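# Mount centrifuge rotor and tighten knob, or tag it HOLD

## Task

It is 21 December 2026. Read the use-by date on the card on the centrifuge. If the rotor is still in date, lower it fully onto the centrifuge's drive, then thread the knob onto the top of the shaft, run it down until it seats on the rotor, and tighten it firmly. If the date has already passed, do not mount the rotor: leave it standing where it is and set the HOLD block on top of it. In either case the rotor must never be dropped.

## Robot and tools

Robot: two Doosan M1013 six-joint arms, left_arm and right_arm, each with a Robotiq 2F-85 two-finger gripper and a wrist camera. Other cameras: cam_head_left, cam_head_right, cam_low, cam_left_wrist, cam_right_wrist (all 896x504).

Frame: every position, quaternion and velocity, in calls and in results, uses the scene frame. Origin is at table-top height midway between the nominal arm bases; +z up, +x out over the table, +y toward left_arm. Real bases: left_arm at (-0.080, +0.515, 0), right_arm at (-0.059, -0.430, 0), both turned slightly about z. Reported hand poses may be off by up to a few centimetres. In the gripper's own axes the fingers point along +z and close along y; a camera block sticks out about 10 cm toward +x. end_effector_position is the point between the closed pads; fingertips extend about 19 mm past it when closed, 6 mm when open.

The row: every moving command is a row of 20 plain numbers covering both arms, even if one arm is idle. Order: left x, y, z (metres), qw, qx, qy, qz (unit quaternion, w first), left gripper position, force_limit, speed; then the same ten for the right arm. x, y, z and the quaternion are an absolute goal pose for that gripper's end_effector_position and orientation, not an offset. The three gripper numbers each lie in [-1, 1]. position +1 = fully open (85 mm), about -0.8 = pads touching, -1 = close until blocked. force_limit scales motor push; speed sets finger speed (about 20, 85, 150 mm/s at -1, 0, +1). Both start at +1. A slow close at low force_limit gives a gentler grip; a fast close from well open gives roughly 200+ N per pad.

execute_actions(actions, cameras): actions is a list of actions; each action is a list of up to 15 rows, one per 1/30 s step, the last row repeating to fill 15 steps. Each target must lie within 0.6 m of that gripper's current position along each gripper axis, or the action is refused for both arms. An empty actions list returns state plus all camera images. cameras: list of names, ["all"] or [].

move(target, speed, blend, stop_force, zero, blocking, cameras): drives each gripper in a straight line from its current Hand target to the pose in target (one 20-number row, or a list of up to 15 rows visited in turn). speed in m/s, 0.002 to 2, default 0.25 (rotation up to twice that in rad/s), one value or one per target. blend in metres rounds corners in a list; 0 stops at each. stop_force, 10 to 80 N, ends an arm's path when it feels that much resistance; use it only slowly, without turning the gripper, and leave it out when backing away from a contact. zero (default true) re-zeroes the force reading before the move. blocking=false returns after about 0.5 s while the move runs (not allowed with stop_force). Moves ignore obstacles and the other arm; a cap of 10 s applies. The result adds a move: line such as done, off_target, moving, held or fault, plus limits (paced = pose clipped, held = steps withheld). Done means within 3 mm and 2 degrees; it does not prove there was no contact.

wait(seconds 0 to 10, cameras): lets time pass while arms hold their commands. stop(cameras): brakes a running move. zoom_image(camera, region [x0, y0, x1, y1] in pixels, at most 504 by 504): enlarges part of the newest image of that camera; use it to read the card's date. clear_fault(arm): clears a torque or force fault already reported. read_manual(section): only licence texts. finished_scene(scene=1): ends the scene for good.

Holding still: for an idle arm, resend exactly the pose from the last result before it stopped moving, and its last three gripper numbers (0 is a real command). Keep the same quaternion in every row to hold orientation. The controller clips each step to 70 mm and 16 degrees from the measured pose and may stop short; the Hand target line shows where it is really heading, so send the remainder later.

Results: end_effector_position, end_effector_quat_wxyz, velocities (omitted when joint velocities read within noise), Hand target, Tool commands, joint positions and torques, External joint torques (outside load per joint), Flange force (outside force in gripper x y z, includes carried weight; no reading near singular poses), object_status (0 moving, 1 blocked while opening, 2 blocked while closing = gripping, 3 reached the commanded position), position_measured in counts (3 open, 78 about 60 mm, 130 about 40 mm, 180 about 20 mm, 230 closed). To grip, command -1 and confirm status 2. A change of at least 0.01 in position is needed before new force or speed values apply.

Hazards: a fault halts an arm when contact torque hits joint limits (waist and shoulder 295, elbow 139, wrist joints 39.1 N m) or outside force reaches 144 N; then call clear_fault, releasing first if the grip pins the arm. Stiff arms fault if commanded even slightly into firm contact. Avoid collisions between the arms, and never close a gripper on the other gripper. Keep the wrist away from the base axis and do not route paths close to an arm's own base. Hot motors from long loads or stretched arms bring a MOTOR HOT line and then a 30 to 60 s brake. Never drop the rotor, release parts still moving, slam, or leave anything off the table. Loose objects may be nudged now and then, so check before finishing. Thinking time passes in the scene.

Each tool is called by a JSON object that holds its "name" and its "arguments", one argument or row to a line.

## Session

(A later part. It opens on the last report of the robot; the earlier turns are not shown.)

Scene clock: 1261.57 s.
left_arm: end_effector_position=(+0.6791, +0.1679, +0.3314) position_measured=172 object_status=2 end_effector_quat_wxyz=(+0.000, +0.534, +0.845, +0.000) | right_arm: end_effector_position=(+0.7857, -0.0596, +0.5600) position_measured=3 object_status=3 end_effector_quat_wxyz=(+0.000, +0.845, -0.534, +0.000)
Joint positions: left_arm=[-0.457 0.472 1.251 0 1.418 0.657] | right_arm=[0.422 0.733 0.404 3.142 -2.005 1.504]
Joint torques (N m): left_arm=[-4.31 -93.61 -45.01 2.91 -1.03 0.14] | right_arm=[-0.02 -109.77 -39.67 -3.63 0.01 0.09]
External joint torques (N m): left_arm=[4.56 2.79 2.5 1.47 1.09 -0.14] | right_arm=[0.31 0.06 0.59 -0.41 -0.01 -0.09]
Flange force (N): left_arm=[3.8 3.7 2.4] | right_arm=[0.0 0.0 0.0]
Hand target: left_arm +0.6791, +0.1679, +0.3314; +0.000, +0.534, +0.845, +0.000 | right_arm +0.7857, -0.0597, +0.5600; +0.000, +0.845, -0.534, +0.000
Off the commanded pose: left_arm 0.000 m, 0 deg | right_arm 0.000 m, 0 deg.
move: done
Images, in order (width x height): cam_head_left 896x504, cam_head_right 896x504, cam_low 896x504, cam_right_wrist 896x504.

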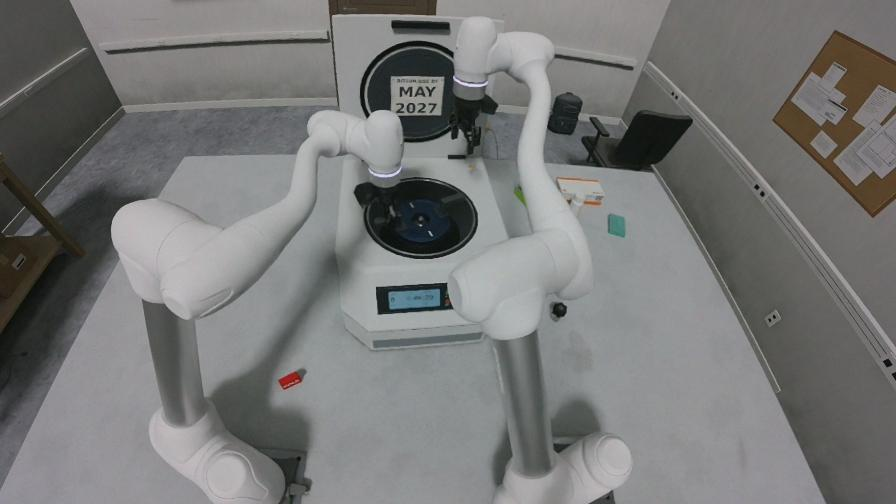

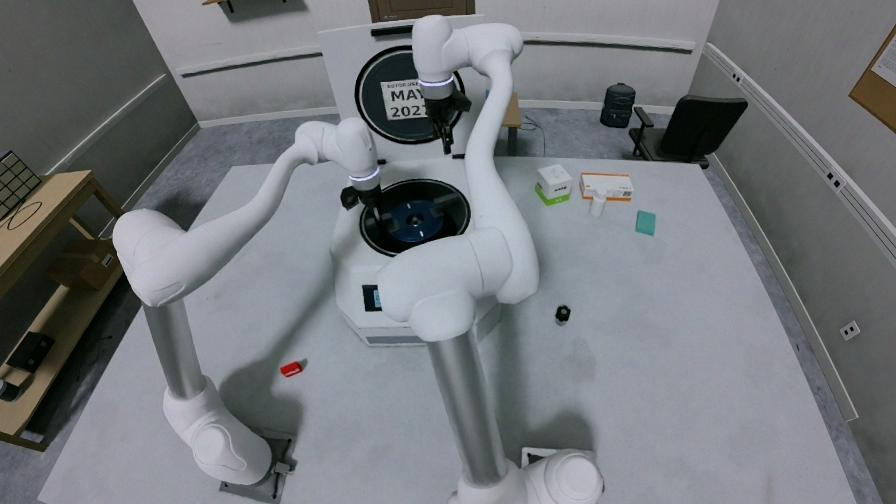

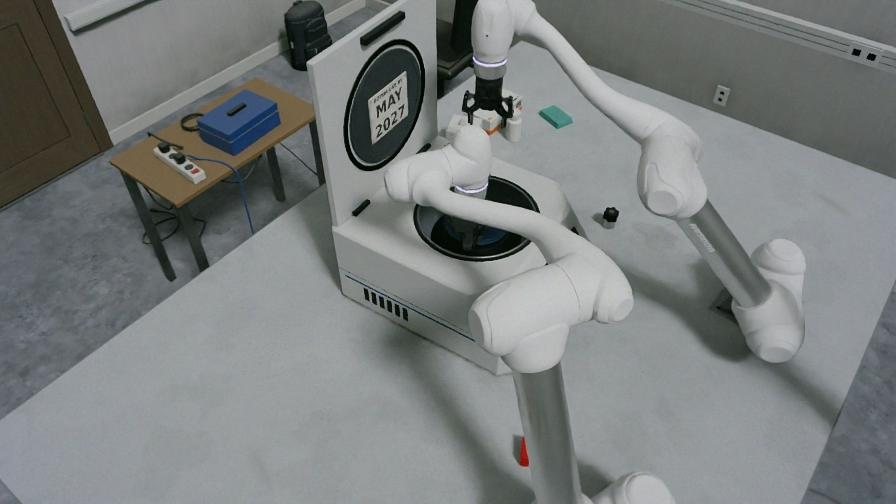

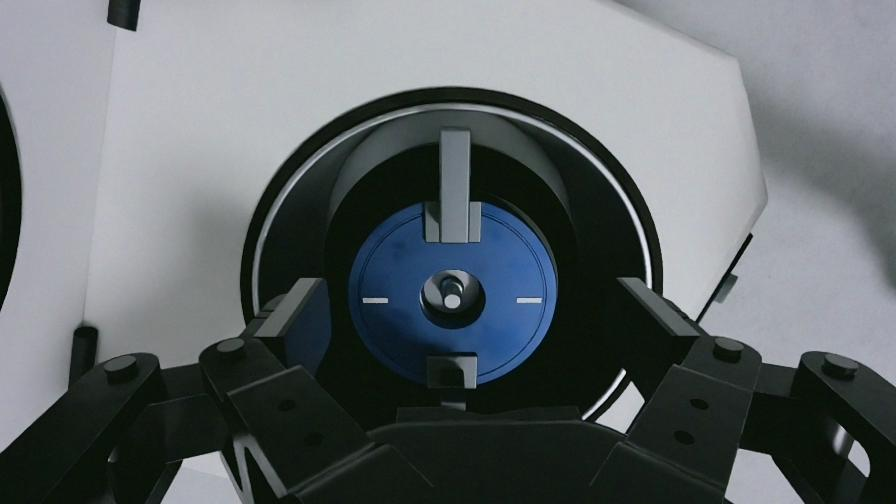

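{"name": "move", "arguments": {
  "target": [
    [0.679093,0.167903,0.3314,0,0.534352,0.845262,0,0.2,1,-1,0.785721,-0.059651,0.5600,0,0.845262,-0.534352,0,1,1,-1],
    [0.672127,0.182695,0.3320,0.289097,0.502127,0.794287,-0.182759,0.2,1,-1,0.507,-0.472,0.2800,0,0.946085,0.323917,0,1,1,-1],
    [0.672127,0.182695,0.3320,0.289097,0.502127,0.794287,-0.182759,-1,1,-1,0.507,-0.472,0.2800,0,0.946085,0.323917,0,1,1,-1]
  ],
  "speed": [0.05, 0.3, 0.1],
  "cameras": ["cam_head_left", "cam_head_right", "cam_low", "cam_left_wrist", "cam_right_wrist"]
}}

Scene clock: 1317.07 s.
left_arm: end_effector_position=(+0.6721, +0.1827, +0.3320) position_measured=171 object_status=0 end_effector_quat_wxyz=(+0.289, +0.502, +0.794, -0.183) | right_arm: end_effector_position=(+0.5070, -0.4720, +0.2800) position_measured=3 object_status=3 end_effector_quat_wxyz=(+0.000, +0.946, +0.324, +0.000)
Joint positions: left_arm=[-0.277 0.275 1.654 -0.7 0.834 1.219] | right_arm=[-0.088 0.073 1.868 3.142 -1.2 -0.794]
Joint torques (N m): left_arm=[-4.53 -64.24 -36.01 1.31 -0.64 0.15] | right_arm=[-0.95 -48.64 -40.63 -3.56 -0.01 0.1]
External joint torques (N m): left_arm=[5.04 -5.78 -4.68 0.64 0.03 -0.15] | right_arm=[1.13 0.44 0.49 -0.45 0.05 -0.1]
Flange force (N): left_arm=[-2.7 5.3 -10.3] | right_arm=[1.2 -1.4 1.0]
Hand target: left_arm +0.6721, +0.1827, +0.3320; +0.289, +0.502, +0.794, -0.183 | right_arm +0.5070, -0.4720, +0.2800; +0.000, +0.946, +0.324, +0.000
Off the commanded pose: left_arm 0.000 m, 0 deg | right_arm 0.000 m, 0 deg.
move: done

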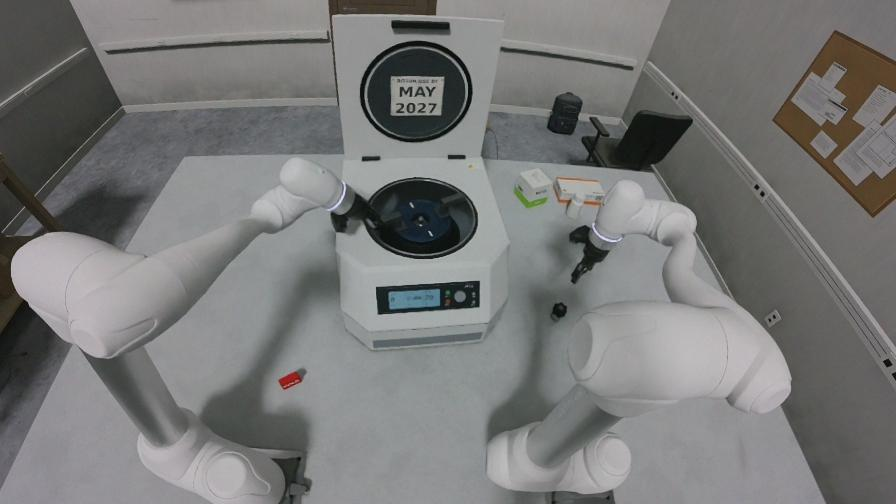

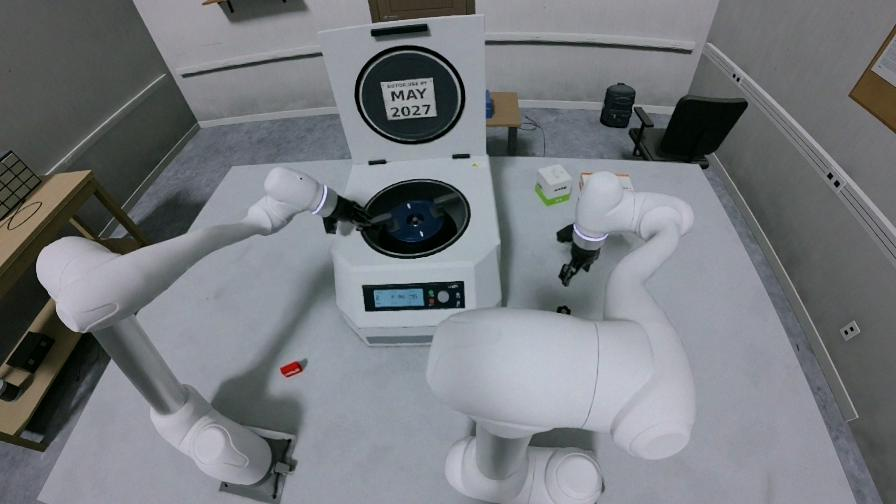

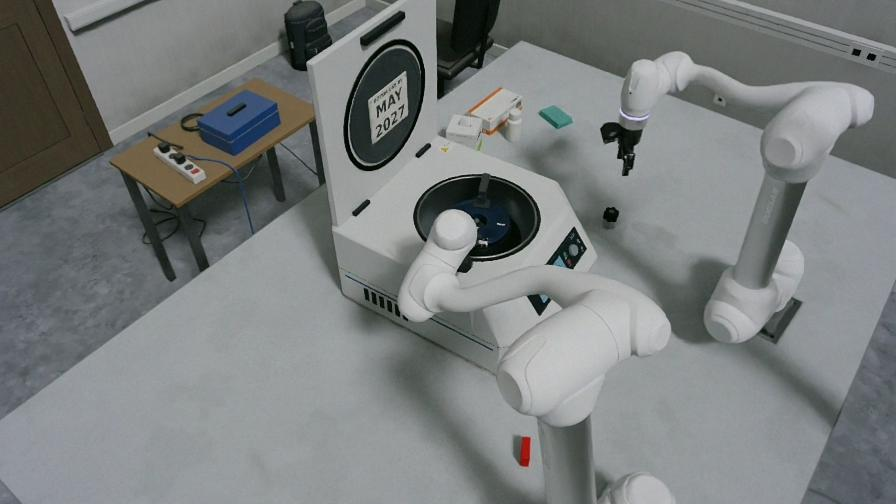

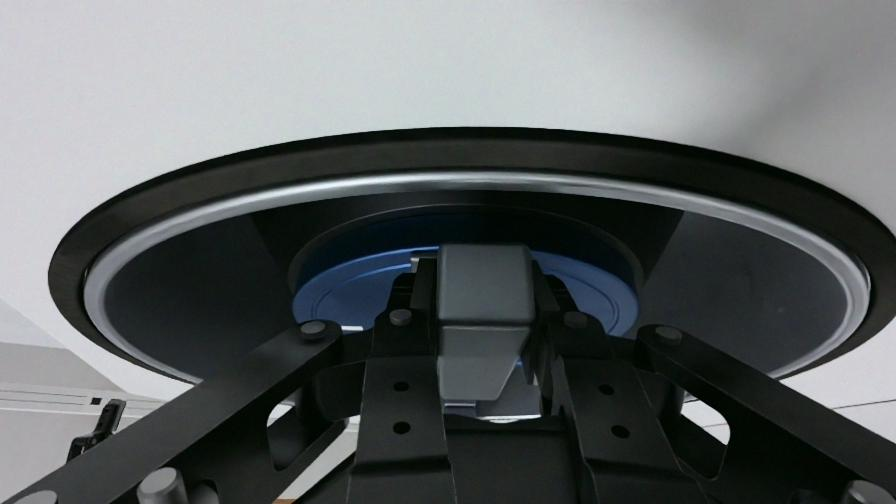

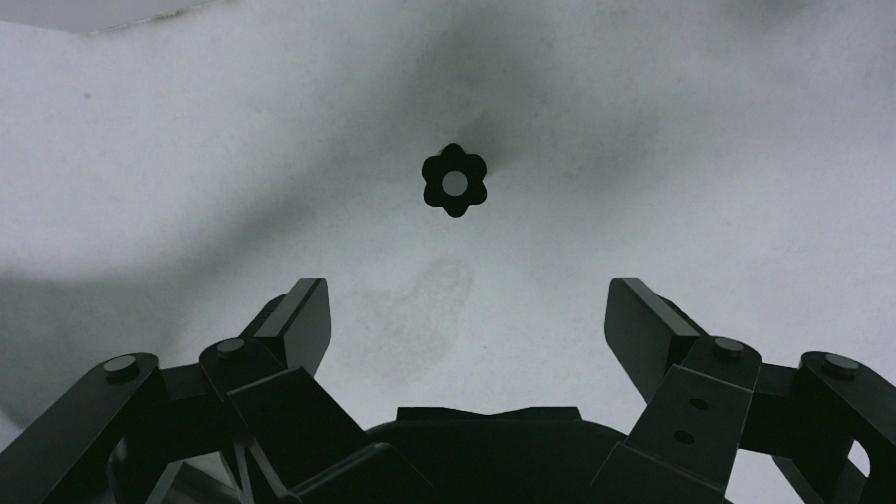

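{"name": "zoom_image", "arguments": {
  "camera": "cam_right_wrist",
  "region": [405, 132, 505, 232]
}}

{"name": "zoom_image", "arguments": {
  "camera": "cam_low",
  "region": [580, 190, 640, 240]
}}

Scaled by 5.040.

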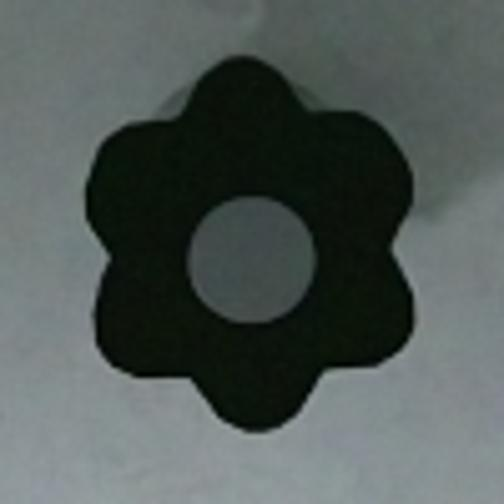

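Scaled by 8.400.

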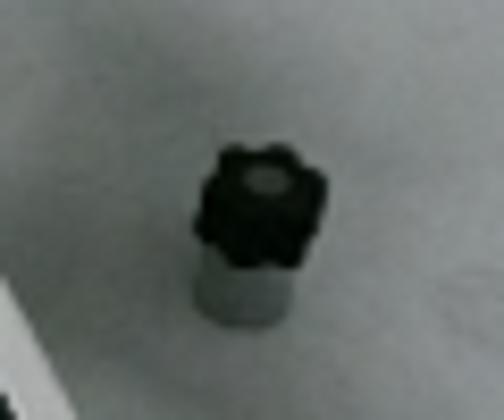

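{"name": "move", "arguments": {
  "target": [0.672127,0.182695,0.3320,0.289097,0.502127,0.794287,-0.182759,-1,1,-1,0.5084,-0.4719,0.1250,0,0.937889,0.346936,0,1,1,-1],
  "speed": 0.15,
  "cameras": ["cam_right_wrist"]
}}

Scene clock: 1338.77 s.
left_arm: end_effector_position=(+0.6721, +0.1827, +0.3320) position_measured=172 object_status=2 end_effector_quat_wxyz=(+0.289, +0.502, +0.794, -0.183) | right_arm: end_effector_position=(+0.5084, -0.4719, +0.1250) position_measured=3 object_status=3 end_effector_quat_wxyz=(+0.000, +0.938, +0.347, +0.000)
Joint positions: left_arm=[-0.277 0.275 1.654 -0.7 0.834 1.219] | right_arm=[-0.087 0.209 2.028 3.142 -0.904 -0.842]
Joint torques (N m): left_arm=[-6.04 -61.97 -35.35 1.1 -0.76 0.12] | right_arm=[-0.22 -56.55 -34.41 -3.02 0.06 0.11]
External joint torques (N m): left_arm=[6.33 -8.37 -5.54 0.84 0.14 -0.12] | right_arm=[0.39 0.74 0.52 -0.38 -0.01 -0.11]
Flange force (N): left_arm=[-2.4 4.9 -14.2] | right_arm=[0.4 -0.3 1.2]
Hand target: left_arm +0.6721, +0.1827, +0.3320; +0.289, +0.502, +0.794, -0.183 | right_arm +0.5084, -0.4719, +0.1250; +0.000, +0.938, +0.347, +0.000
Off the commanded pose: left_arm 0.000 m, 0 deg | right_arm 0.000 m, 0 deg.
move: done
Images, in order (width x height): cam_right_wrist 896x504.

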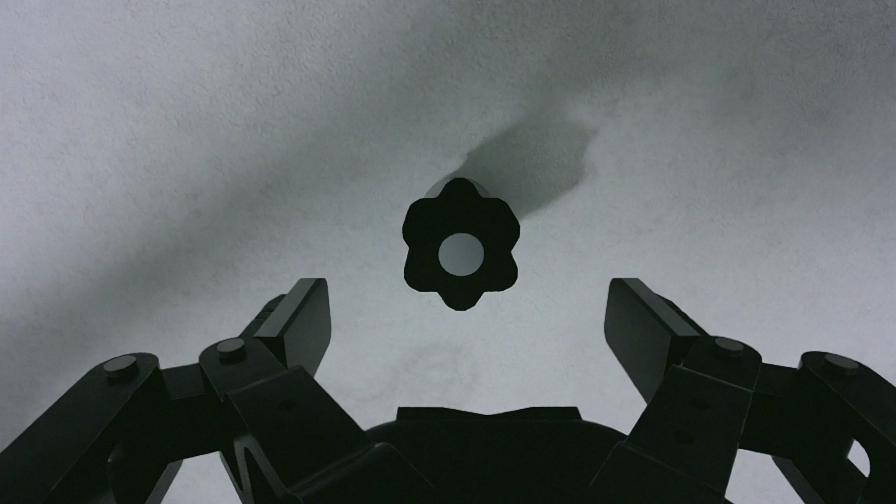

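{"name": "zoom_image", "arguments": {
  "camera": "cam_right_wrist",
  "region": [391, 164, 531, 324]
}}

Scaled by 3.150.

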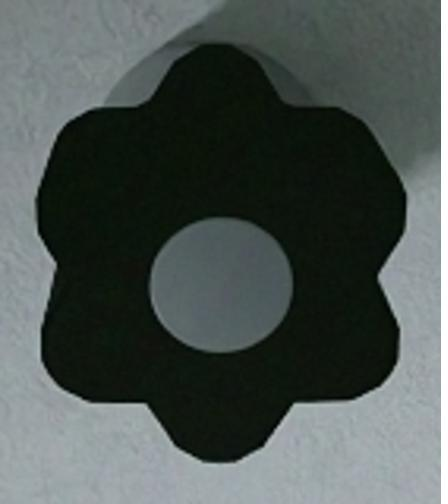

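{"name": "move", "arguments": {
  "target": [
    [0.672127,0.182695,0.3320,0.289097,0.502127,0.794287,-0.182759,-1,1,-1,0.5084,-0.4719,0.0500,0,0.937889,0.346936,0,1,1,-1],
    [0.672127,0.182695,0.3320,0.289097,0.502127,0.794287,-0.182759,-1,1,-1,0.5084,-0.4719,0.0500,0,0.937889,0.346936,0,-1,1,-1]
  ],
  "speed": 0.08,
  "cameras": ["cam_right_wrist", "cam_low"]
}}

Scene clock: 1368.63 s.
left_arm: end_effector_position=(+0.6721, +0.1827, +0.3320) position_measured=172 object_status=2 end_effector_quat_wxyz=(+0.289, +0.502, +0.794, -0.183) | right_arm: end_effector_position=(+0.5084, -0.4719, +0.0500) position_measured=110 object_status=0 end_effector_quat_wxyz=(+0.000, +0.938, +0.347, +0.000)
Joint positions: left_arm=[-0.277 0.275 1.654 -0.7 0.834 1.219] | right_arm=[-0.087 0.301 2.083 3.142 -0.757 -0.842]
Joint torques (N m): left_arm=[-6.11 -62.13 -35.13 1.13 -0.79 0.12] | right_arm=[-0.77 -37.24 -21.85 -2.66 3.89 0.23]
External joint torques (N m): left_arm=[6.36 -7.69 -5.6 0.81 0.18 -0.12] | right_arm=[0.91 -23.23 -7.45 -0.27 -3.86 -0.23]
Flange force (N): left_arm=[-2.7 5.9 -13.5] | right_arm=[-8.5 -10.1 -43.4]
Hand target: left_arm +0.6721, +0.1827, +0.3320; +0.289, +0.502, +0.794, -0.183 | right_arm +0.5084, -0.4719, +0.0500; +0.000, +0.938, +0.347, +0.000
Off the commanded pose: left_arm 0.000 m, 0 deg | right_arm 0.000 m, 0 deg.
move: done
Images, in order (width x height): cam_low 896x504, cam_right_wrist 896x504.

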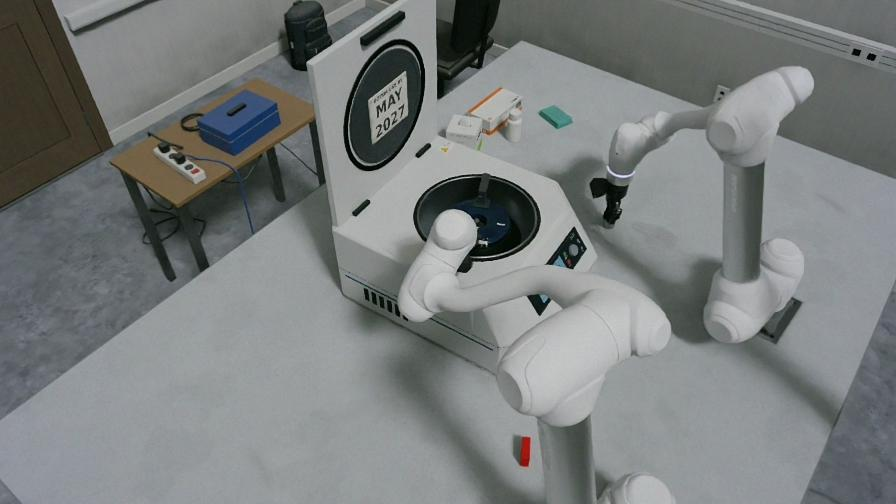

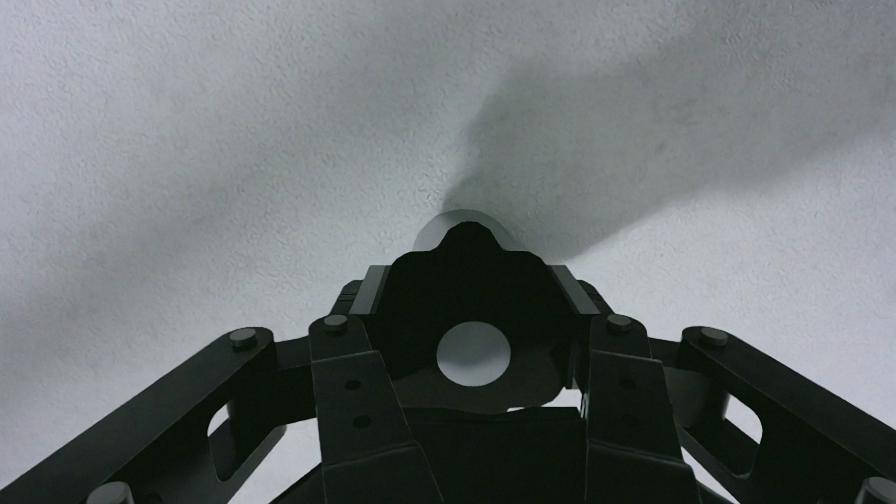

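{"name": "execute_actions", "arguments": {
  "actions": [],
  "cameras": ["cam_right_wrist","cam_head_right"]
}}

Scene clock: 1378.37 s.
left_arm: end_effector_position=(+0.6721, +0.1827, +0.3320) position_measured=172 object_status=2 end_effector_quat_wxyz=(+0.289, +0.502, +0.794, -0.183) | right_arm: end_effector_position=(+0.5084, -0.4719, +0.0500) position_measured=110 object_status=2 end_effector_quat_wxyz=(+0.000, +0.938, +0.347, +0.000)
Joint positions: left_arm=[-0.277 0.275 1.654 -0.7 0.834 1.219] | right_arm=[-0.087 0.301 2.083 3.142 -0.757 -0.842]
Joint velocities: within noise
Joint torques (N m): left_arm=[-6.24 -62.11 -35.17 1.11 -0.76 0.11] | right_arm=[-1.28 -37.85 -22.08 -2.66 3.88 0.21]
External joint torques (N m): left_arm=[6.05 -7.47 -5.62 0.8 0.16 -0.11] | right_arm=[1.49 -23.26 -7.38 -0.29 -3.85 -0.21]
Flange force (N): left_arm=[-3.0 5.8 -13.0] | right_arm=[-7.8 -10.9 -43.4]
Hand target: left_arm +0.6721, +0.1827, +0.3320; +0.289, +0.502, +0.794, -0.183 | right_arm +0.5084, -0.4719, +0.0500; +0.000, +0.938, +0.347, +0.000
Tool commands: left_gripper/position=-1.0 left_gripper/force_limit=+1.0 left_gripper/speed=-1.0 right_gripper/position=-1.0 right_gripper/force_limit=+1.0 right_gripper/speed=-1.0
Off the commanded pose: left_arm 0.000 m, 0 deg | right_arm 0.000 m, 0 deg.
Images, in order (width x height): cam_head_right 896x504, cam_right_wrist 896x504.

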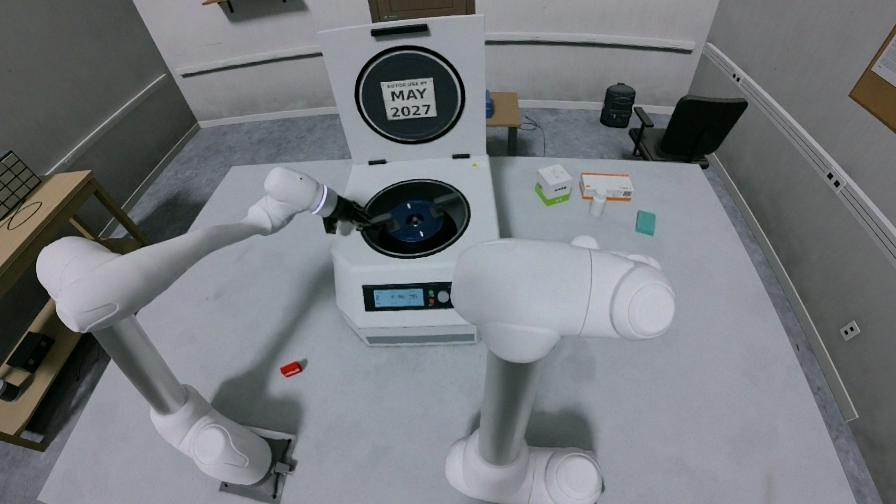

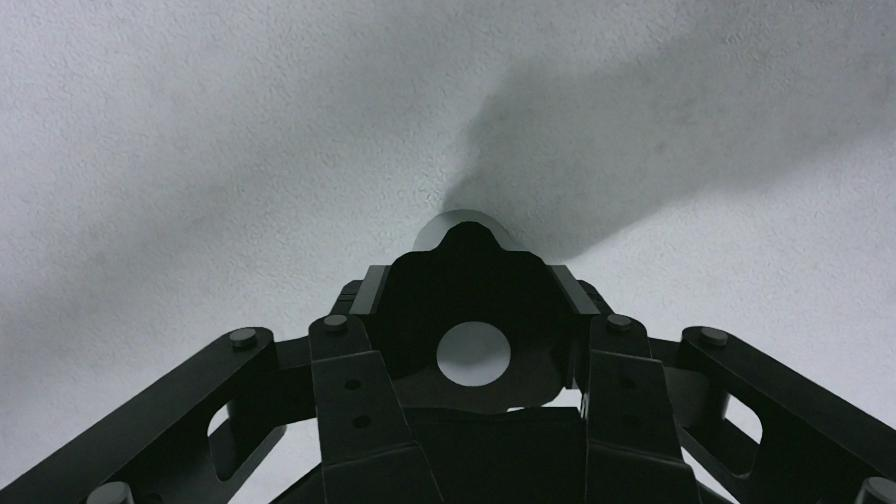

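{"name": "move", "arguments": {
  "target": [
    [0.672127,0.182695,0.3320,0.289097,0.502127,0.794287,-0.182759,-1,1,-1,0.5084,-0.4719,0.075,0,0.937889,0.346936,0,-1,1,-1],
    [0.672127,0.182695,0.3320,0.289097,0.502127,0.794287,-0.182759,-1,1,-1,0.5084,-0.4719,0.20,0,0.937889,0.346936,0,-1,1,-1]
  ],
  "speed": [0.03,0.12],
  "blend": [0.01,0],
  "cameras": ["cam_right_wrist","cam_low"]
}}

Scene clock: 1391.90 s.
left_arm: end_effector_position=(+0.6721, +0.1827, +0.3320) position_measured=172 object_status=2 end_effector_quat_wxyz=(+0.289, +0.502, +0.794, -0.183) | right_arm: end_effector_position=(+0.5084, -0.4719, +0.2000) position_measured=110 object_status=2 end_effector_quat_wxyz=(+0.000, +0.938, +0.347, +0.000)
Joint positions: left_arm=[-0.277 0.275 1.654 -0.7 0.834 1.219] | right_arm=[-0.087 0.135 1.958 3.142 -1.049 -0.842]
Joint torques (N m): left_arm=[-5.94 -62.26 -35.11 1.13 -0.76 0.1] | right_arm=[-0.19 -55.24 -39.89 -3.35 0.05 0.05]
External joint torques (N m): left_arm=[6.34 -7.55 -5.66 0.82 0.14 -0.1] | right_arm=[0.33 3.89 2.69 -0.37 -0.01 -0.05]
Flange force (N): left_arm=[-2.8 6.1 -13.3] | right_arm=[1.2 0.4 6.2]
Hand target: left_arm +0.6721, +0.1827, +0.3320; +0.289, +0.502, +0.794, -0.183 | right_arm +0.5084, -0.4719, +0.2000; +0.000, +0.938, +0.347, +0.000
Off the commanded pose: left_arm 0.000 m, 0 deg | right_arm 0.000 m, 0 deg.
move: done
Images, in order (width x height): cam_low 896x504, cam_right_wrist 896x504.

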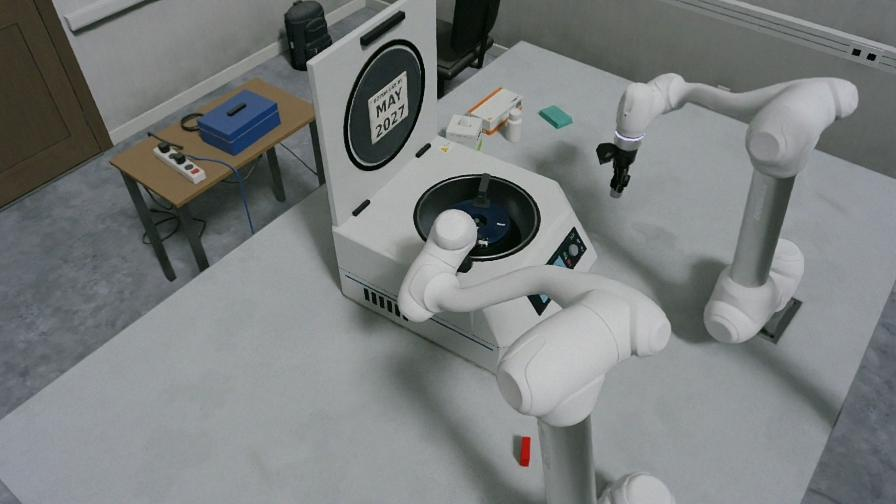

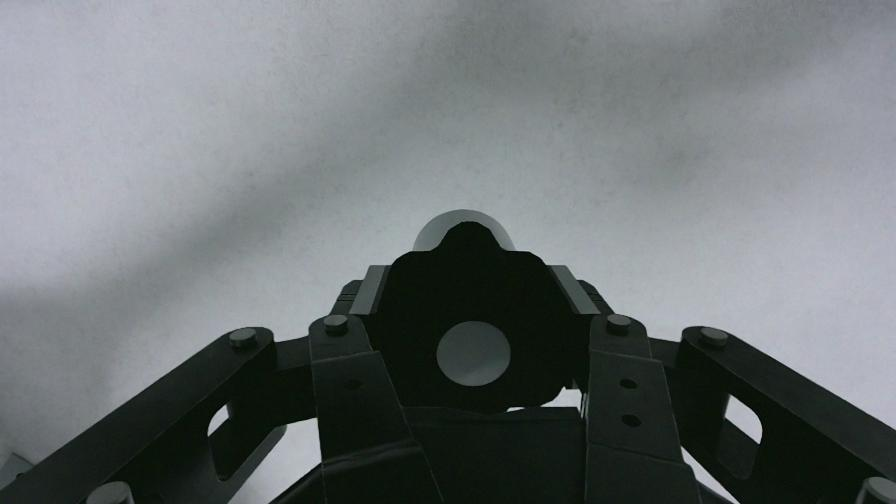

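{"name": "move", "arguments": {
  "target": [
    [0.672127,0.182695,0.3320,0.289097,0.502127,0.794287,-0.182759,-1,1,-1,0.5084,-0.4719,0.45,0,0.937889,0.346936,0,-1,1,-1],
    [0.672127,0.182695,0.3320,0.289097,0.502127,0.794287,-0.182759,-1,1,-1,0.7323,0.0540,0.42,0,0.937889,0.346936,0,-1,1,-1]
  ],
  "speed": [0.2,0.2],
  "blend": [0.1,0],
  "cameras": ["cam_right_wrist","cam_low","cam_head_left","cam_head_right","cam_left_wrist"]
}}

Scene clock: 1406.60 s.
left_arm: end_effector_position=(+0.6721, +0.1827, +0.3320) position_measured=172 object_status=2 end_effector_quat_wxyz=(+0.289, +0.502, +0.794, -0.183) | right_arm: end_effector_position=(+0.7323, +0.0539, +0.4201) position_measured=110 object_status=2 end_effector_quat_wxyz=(+0.000, +0.938, +0.347, +0.000)
Joint positions: left_arm=[-0.277 0.275 1.654 -0.7 0.834 1.219] | right_arm=[0.558 0.642 0.822 3.142 -1.677 -0.196]
Joint torques (N m): left_arm=[-5.68 -62.21 -35.34 1.14 -0.73 0.08] | right_arm=[0.52 -109.67 -45.69 -3.88 0.15 0.21]
External joint torques (N m): left_arm=[5.9 -7.44 -5.43 0.8 0.12 -0.08] | right_arm=[-0.23 4.3 3.09 -0.42 -0.08 -0.21]
Flange force (N): left_arm=[-2.8 5.4 -12.8] | right_arm=[-1.8 0.2 5.6]
Hand target: left_arm +0.6721, +0.1827, +0.3320; +0.289, +0.502, +0.794, -0.183 | right_arm +0.7323, +0.0540, +0.4200; +0.000, +0.938, +0.347, +0.000
Off the commanded pose: left_arm 0.000 m, 0 deg | right_arm 0.000 m, 0 deg.
move: done

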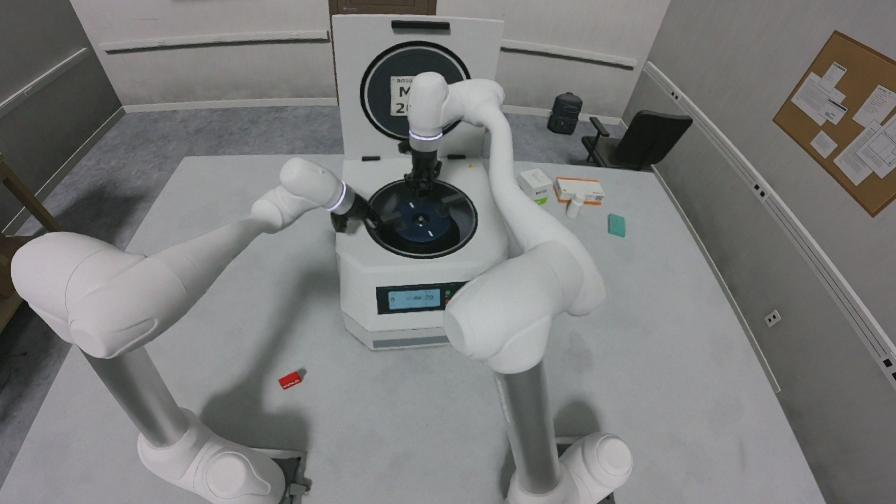

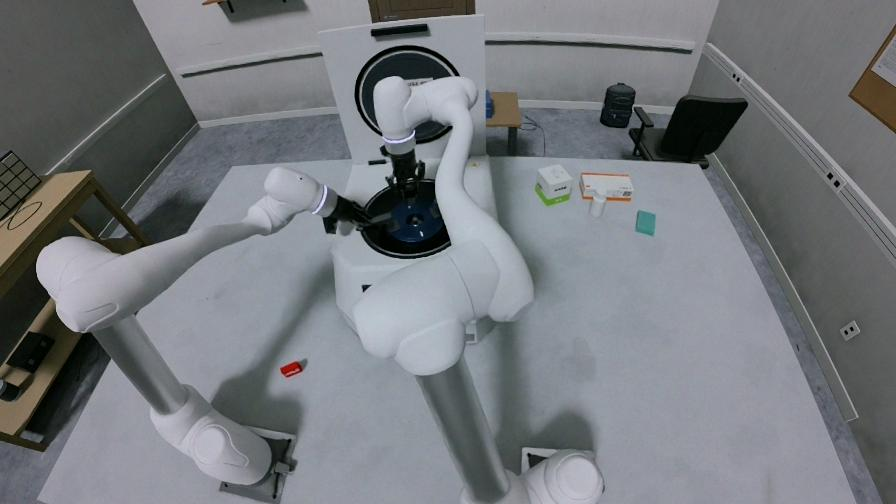

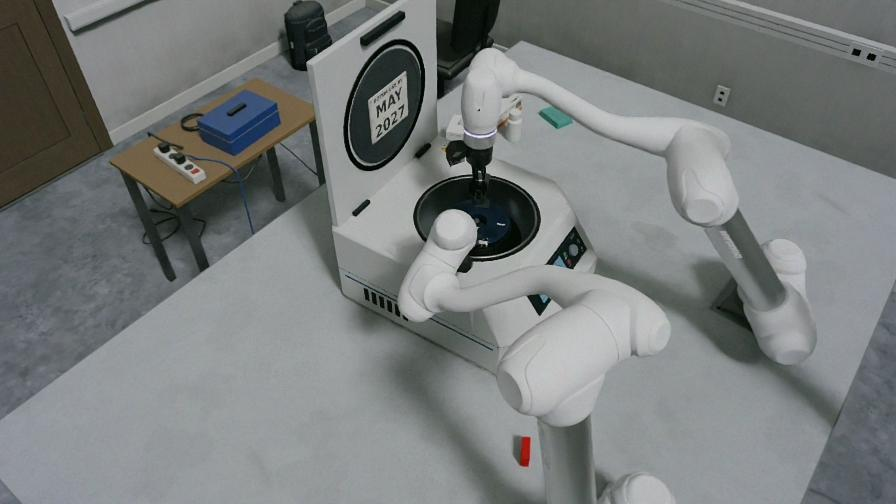

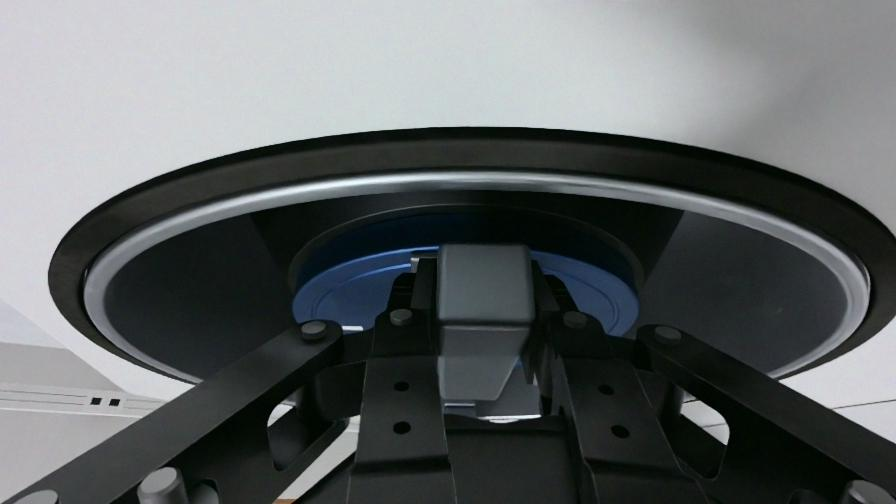

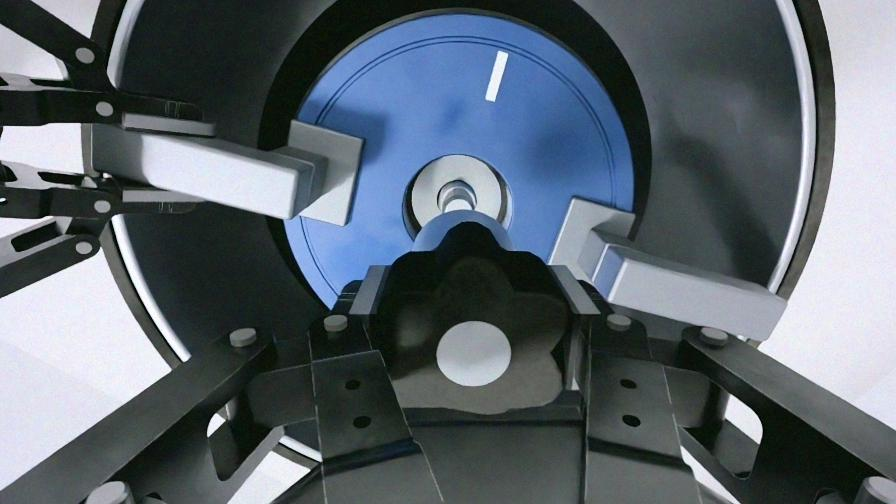

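{"name": "zoom_image", "arguments": {
  "camera": "cam_right_wrist",
  "region": [370, 130, 550, 270]
}}

{"name": "zoom_image", "arguments": {
  "camera": "cam_low",
  "region": [400, 130, 560, 270]
}}

{"name": "zoom_image", "arguments": {
  "camera": "cam_head_right",
  "region": [340, 140, 480, 260]
}}

Scaled by 2.800.

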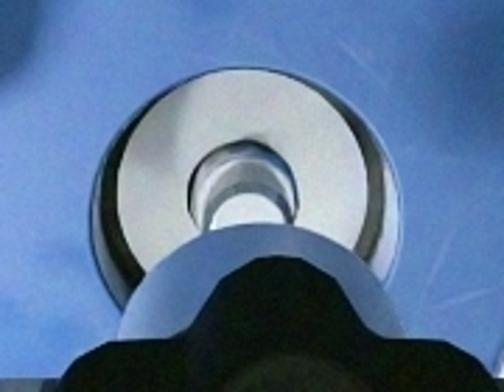

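Scaled by 3.150.

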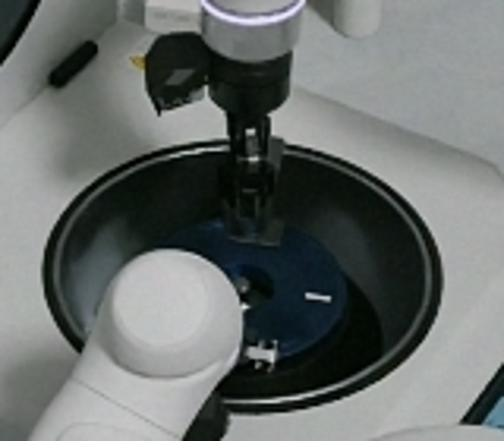

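Scaled by 3.600.

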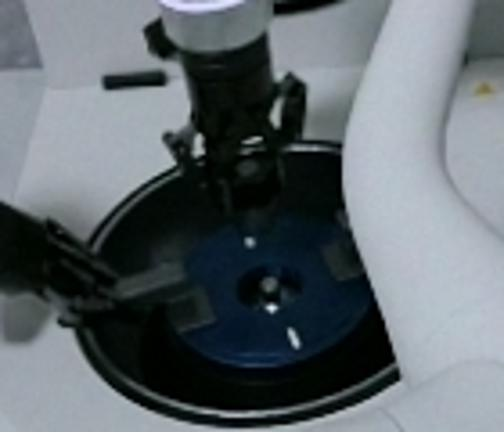

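{"name": "move", "arguments": {
  "target": [0.672127,0.182695,0.3320,0.289097,0.502127,0.794287,-0.182759,-1,1,-1,0.7323,0.0536,0.362,0,0.937889,0.346936,0,-1,1,-1],
  "speed": 0.1,
  "cameras": ["cam_right_wrist"]
}}

Scene clock: 1425.23 s.
left_arm: end_effector_position=(+0.6721, +0.1827, +0.3320) position_measured=172 object_status=2 end_effector_quat_wxyz=(+0.289, +0.502, +0.794, -0.183) | right_arm: end_effector_position=(+0.7323, +0.0536, +0.3620) position_measured=110 object_status=2 end_effector_quat_wxyz=(+0.000, +0.938, +0.347, +0.000)
Joint positions: left_arm=[-0.277 0.275 1.654 -0.7 0.834 1.219] | right_arm=[0.558 0.636 0.937 3.142 -1.569 -0.197]
Joint torques (N m): left_arm=[-5.94 -61.98 -35.18 1.15 -0.76 0.11] | right_arm=[-0.32 -109.26 -45.77 -3.93 0.07 0.17]
External joint torques (N m): left_arm=[6.18 -8.13 -5.68 0.79 0.14 -0.12] | right_arm=[0.57 4.01 2.92 -0.39 0 -0.17]
Flange force (N): left_arm=[-2.8 5.2 -13.8] | right_arm=[-1.6 -0.7 5.2]
Hand target: left_arm +0.6721, +0.1827, +0.3320; +0.289, +0.502, +0.794, -0.183 | right_arm +0.7323, +0.0536, +0.3620; +0.000, +0.938, +0.347, +0.000
Off the commanded pose: left_arm 0.000 m, 0 deg | right_arm 0.000 m, 0 deg.
move: done
Images, in order (width x height): cam_right_wrist 896x504.

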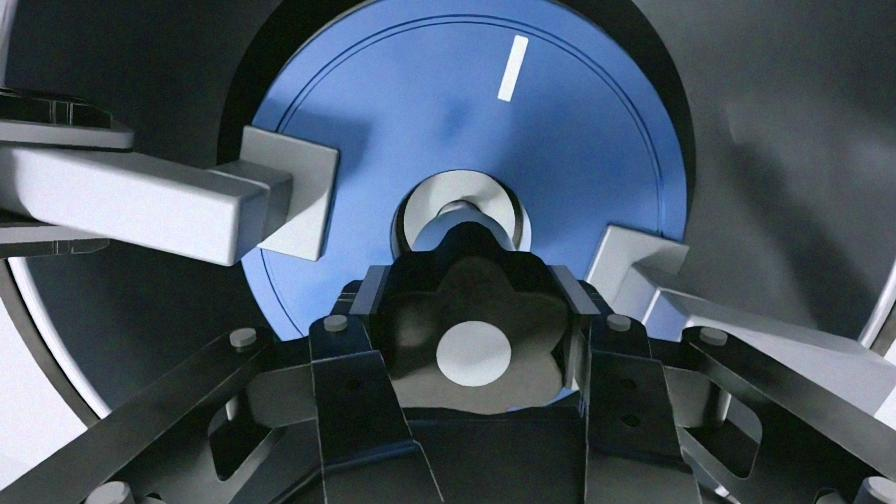

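{"name": "move", "arguments": {
  "target": [
    [0.672127,0.182695,0.3320,0.289097,0.502127,0.794287,-0.182759,-1,1,-1,0.7323,0.0536,0.350,0,0.937889,0.346936,0,-1,1,-1],
    [0.672127,0.182695,0.3320,0.289097,0.502127,0.794287,-0.182759,-1,1,-1,0.7323,0.0536,0.307,0,0.937889,0.346936,0,-1,1,-1]
  ],
  "speed": [0.03,0.005],
  "stop_force": 12,
  "cameras": ["cam_right_wrist"]
}}

Scene clock: 1434.57 s.
left_arm: end_effector_position=(+0.6721, +0.1827, +0.3320) position_measured=172 object_status=2 end_effector_quat_wxyz=(+0.289, +0.502, +0.794, -0.183) | right_arm: end_effector_position=(+0.7324, +0.0536, +0.3262) position_measured=110 object_status=2 end_effector_quat_wxyz=(+0.000, +0.938, +0.347, +0.000)
Joint positions: left_arm=[-0.277 0.275 1.654 -0.7 0.834 1.219] | right_arm=[0.558 0.638 0.997 3.142 -1.506 -0.197]
Joint torques (N m): left_arm=[-6.52 -63.27 -36.49 0.76 -1 0.09] | right_arm=[5.9 -96.31 -36.1 -1.85 -0.94 0.18]
External joint torques (N m): left_arm=[6.55 -6.39 -4.22 1.18 0.4 -0.09] | right_arm=[-5.68 -8.47 -6.49 -2.45 1.01 -0.18]
Flange force (N): left_arm=[-1.1 5.6 -12.6] | right_arm=[1.9 6.7 -9.6]
Hand target: left_arm +0.6721, +0.1827, +0.3320; +0.289, +0.502, +0.794, -0.183 | right_arm +0.7324, +0.0536, +0.3262; +0.000, +0.938, +0.347, +0.000
Off the commanded pose: left_arm 0.000 m, 0 deg | right_arm 0.019 m, 0 deg.
move: contact (right_arm); path passed 1 of 2 targets
Images, in order (width x height): cam_right_wrist 896x504.

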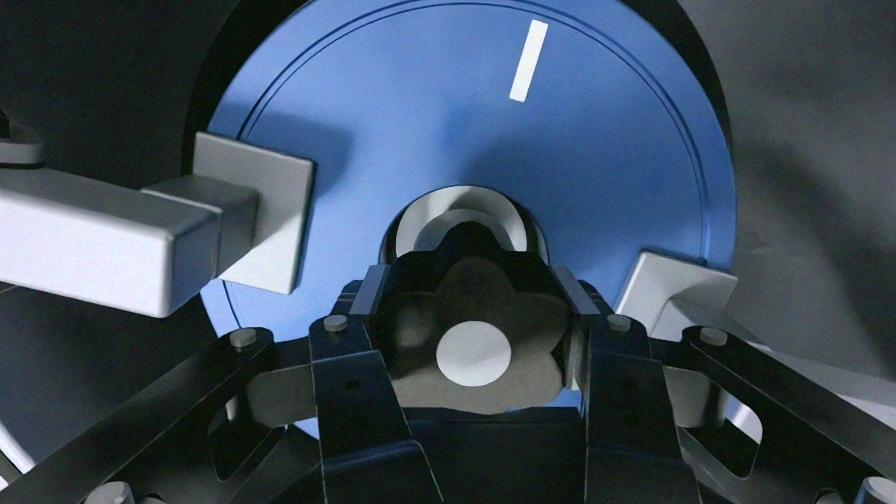

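{"name": "move", "arguments": {
  "target": [
    [0.672127,0.182695,0.3320,0.289097,0.502127,0.794287,-0.182759,-1,1,-1,0.7324,0.0536,0.3290,0,0.937889,0.346936,0,-1,1,-1],
    [0.672127,0.182695,0.3320,0.289097,0.502127,0.794287,-0.182759,-1,1,-1,0.7330,0.0531,0.3290,0,0.937889,0.346936,0,-1,1,-1]
  ],
  "speed": [0.02,0.01],
  "blend": [0.001,0],
  "cameras": []
}}

{"name": "move", "arguments": {
  "target": [0.672127,0.182695,0.3320,0.289097,0.502127,0.794287,-0.182759,-1,1,-1,0.7330,0.0531,0.3070,0,0.937889,0.346936,0,-1,1,-1],
  "speed": 0.004,
  "stop_force": 12,
  "cameras": []
}}

Scene clock: 1463.07 s.
left_arm: end_effector_position=(+0.6721, +0.1827, +0.3320) position_measured=172 object_status=2 end_effector_quat_wxyz=(+0.289, +0.502, +0.794, -0.183) | right_arm: end_effector_position=(+0.7330, +0.0531, +0.3290) position_measured=110 object_status=2 end_effector_quat_wxyz=(+0.000, +0.938, +0.347, +0.000)
Joint positions: left_arm=[-0.277 0.275 1.654 -0.7 0.834 1.219] | right_arm=[0.557 0.638 0.992 3.142 -1.512 -0.198]
Joint torques (N m): left_arm=[-5.6 -61.82 -34.89 1.24 -0.57 0.2] | right_arm=[-0.93 -110.01 -45.76 -3.93 0.13 0.08]
External joint torques (N m): left_arm=[5.57 -8.01 -5.91 0.69 -0.04 -0.2] | right_arm=[1.26 4.34 2.85 -0.39 -0.07 -0.08]
Flange force (N): left_arm=[-3.7 5.0 -13.0] | right_arm=[-0.4 -1.4 5.0]
Hand target: left_arm +0.6721, +0.1827, +0.3320; +0.289, +0.502, +0.794, -0.183 | right_arm +0.7330, +0.0531, +0.3290; +0.000, +0.938, +0.347, +0.000
Off the commanded pose: left_arm 0.000 m, 0 deg | right_arm 0.000 m, 0 deg.
move: done; blend cut to 0.0004 m at target 1
No camera images: "cameras" was empty.

Scene clock: 1466.43 s.
left_arm: end_effector_position=(+0.6721, +0.1827, +0.3320) position_measured=172 object_status=2 end_effector_quat_wxyz=(+0.289, +0.502, +0.794, -0.183) | right_arm: end_effector_position=(+0.7330, +0.0531, +0.3180) position_measured=110 object_status=2 end_effector_quat_wxyz=(+0.000, +0.938, +0.347, +0.000)
Joint positions: left_arm=[-0.277 0.275 1.654 -0.7 0.834 1.219] | right_arm=[0.557 0.64 1.009 3.142 -1.493 -0.198]
Joint torques (N m): left_arm=[-4.56 -63.43 -34.79 1.48 -0.35 0.21] | right_arm=[-7.64 -94.25 -36.77 -6.52 0.71 0.22]
External joint torques (N m): left_arm=[4.79 -6.74 -6.05 0.46 -0.26 -0.21] | right_arm=[7.97 -11.73 -6.19 2.19 -0.65 -0.22]
Flange force (N): left_arm=[-4.7 5.7 -10.8] | right_arm=[-0.2 -8.5 -12.4]
Hand target: left_arm +0.6721, +0.1827, +0.3320; +0.289, +0.502, +0.794, -0.183 | right_arm +0.7330, +0.0531, +0.3180; +0.000, +0.938, +0.347, +0.000
Off the commanded pose: left_arm 0.000 m, 0 deg | right_arm 0.011 m, 0 deg.
move: contact (right_arm)
No camera images: "cameras" was empty.

{"name": "move", "arguments": {
  "target": [
    [0.672127,0.182695,0.3320,0.289097,0.502127,0.794287,-0.182759,-1,1,-1,0.7330,0.0531,0.3210,0,0.937889,0.346936,0,-1,1,-1],
    [0.672127,0.182695,0.3320,0.289097,0.502127,0.794287,-0.182759,-1,1,-1,0.7327,0.05335,0.3210,0,0.937889,0.346936,0,-1,1,-1]
  ],
  "speed": [0.02,0.01],
  "blend": [0.0005,0],
  "cameras": []
}}

{"name": "move", "arguments": {
  "target": [0.672127,0.182695,0.3320,0.289097,0.502127,0.794287,-0.182759,-1,1,-1,0.7327,0.05335,0.3070,0,0.937889,0.346936,0,-1,1,-1],
  "speed": 0.004,
  "stop_force": 12,
  "cameras": []
}}

Scene clock: 1470.60 s.
left_arm: end_effector_position=(+0.6721, +0.1827, +0.3320) position_measured=172 object_status=2 end_effector_quat_wxyz=(+0.289, +0.502, +0.794, -0.183) | right_arm: end_effector_position=(+0.7328, +0.0533, +0.3210) position_measured=110 object_status=2 end_effector_quat_wxyz=(+0.000, +0.938, +0.347, +0.000)
Joint positions: left_arm=[-0.277 0.275 1.654 -0.7 0.834 1.219] | right_arm=[0.557 0.639 1.005 3.142 -1.498 -0.197]
Joint torques (N m): left_arm=[-5.84 -63.07 -35.65 1.06 -0.71 0.1] | right_arm=[-0.01 -109.78 -45.44 -3.83 -0.03 -0.08]
External joint torques (N m): left_arm=[5.98 -6.76 -5.14 0.89 0.1 -0.1] | right_arm=[0.14 5.03 2.99 -0.47 0.1 0.08]
Flange force (N): left_arm=[-2.6 5.8 -12.2] | right_arm=[0.0 -0.2 5.5]
Hand target: left_arm +0.6721, +0.1827, +0.3320; +0.289, +0.502, +0.794, -0.183 | right_arm +0.7327, +0.0533, +0.3210; +0.000, +0.938, +0.347, +0.000
Off the commanded pose: left_arm 0.000 m, 0 deg | right_arm 0.000 m, 0 deg.
move: done; blend cut to 0.0002 m at target 1
No camera images: "cameras" was empty.

Scene clock: 1472.13 s.
left_arm: end_effector_position=(+0.6721, +0.1827, +0.3320) position_measured=172 object_status=2 end_effector_quat_wxyz=(+0.289, +0.502, +0.794, -0.183) | right_arm: end_effector_position=(+0.7328, +0.0534, +0.3172) position_measured=110 object_status=2 end_effector_quat_wxyz=(+0.000, +0.938, +0.347, +0.000)
Joint positions: left_arm=[-0.277 0.275 1.654 -0.7 0.834 1.219] | right_arm=[0.557 0.64 1.011 3.142 -1.491 -0.197]
Joint torques (N m): left_arm=[-5.85 -63.83 -36.8 0.81 -0.91 0.07] | right_arm=[2.17 -92.44 -32.84 -3.06 -1.69 0.17]
External joint torques (N m): left_arm=[5.79 -6 -3.98 1.12 0.3 -0.07] | right_arm=[-1.96 -12.42 -9.68 -1.23 1.76 -0.17]
Flange force (N): left_arm=[-1.3 4.9 -11.5] | right_arm=[4.3 3.0 -13.8]
Hand target: left_arm +0.6721, +0.1827, +0.3320; +0.289, +0.502, +0.794, -0.183 | right_arm +0.7327, +0.0534, +0.3172; +0.000, +0.938, +0.347, +0.000
Off the commanded pose: left_arm 0.000 m, 0 deg | right_arm 0.010 m, 0 deg.
move: contact (right_arm)
No camera images: "cameras" was empty.

{"name": "move", "arguments": {
  "target": [0.672127,0.182695,0.3320,0.289097,0.502127,0.794287,-0.182759,-1,1,-1,0.7329,0.0534,0.3172,0,0.985703,-0.168489,0,-1,1,-1],
  "speed": 0.2,
  "cameras": []
}}

Scene clock: 1482.20 s.
left_arm: end_effector_position=(+0.6721, +0.1827, +0.3320) position_measured=172 object_status=2 end_effector_quat_wxyz=(+0.289, +0.502, +0.794, -0.183) | right_arm: end_effector_position=(+0.7329, +0.0533, +0.3172) position_measured=110 object_status=2 end_effector_quat_wxyz=(+0.000, +0.986, -0.169, +0.000)
Joint positions: left_arm=[-0.277 0.275 1.654 -0.7 0.834 1.219] | right_arm=[0.557 0.64 1.01 3.142 -1.492 0.85]
Joint torques (N m): left_arm=[-9.2 -63.32 -37.36 0.2 -0.93 0.21] | right_arm=[19.73 -109.83 -50.85 3.2 3.11 0.22]
External joint torques (N m): left_arm=[8.98 -6.58 -3.5 1.71 0.32 -0.21] | right_arm=[-19.44 3.54 7.88 -7.62 -3.08 -0.22]
Flange force (N): left_arm=[1.5 6.4 -14.6] | right_arm=[6.9 25.1 7.5]
Hand target: left_arm +0.6721, +0.1827, +0.3320; +0.289, +0.502, +0.794, -0.183 | right_arm +0.7329, +0.0534, +0.3172; +0.000, +0.986, -0.168, +0.000
Off the commanded pose: left_arm 0.000 m, 0 deg | right_arm 0.000 m, 0 deg.
move: done
No camera images: "cameras" was empty.


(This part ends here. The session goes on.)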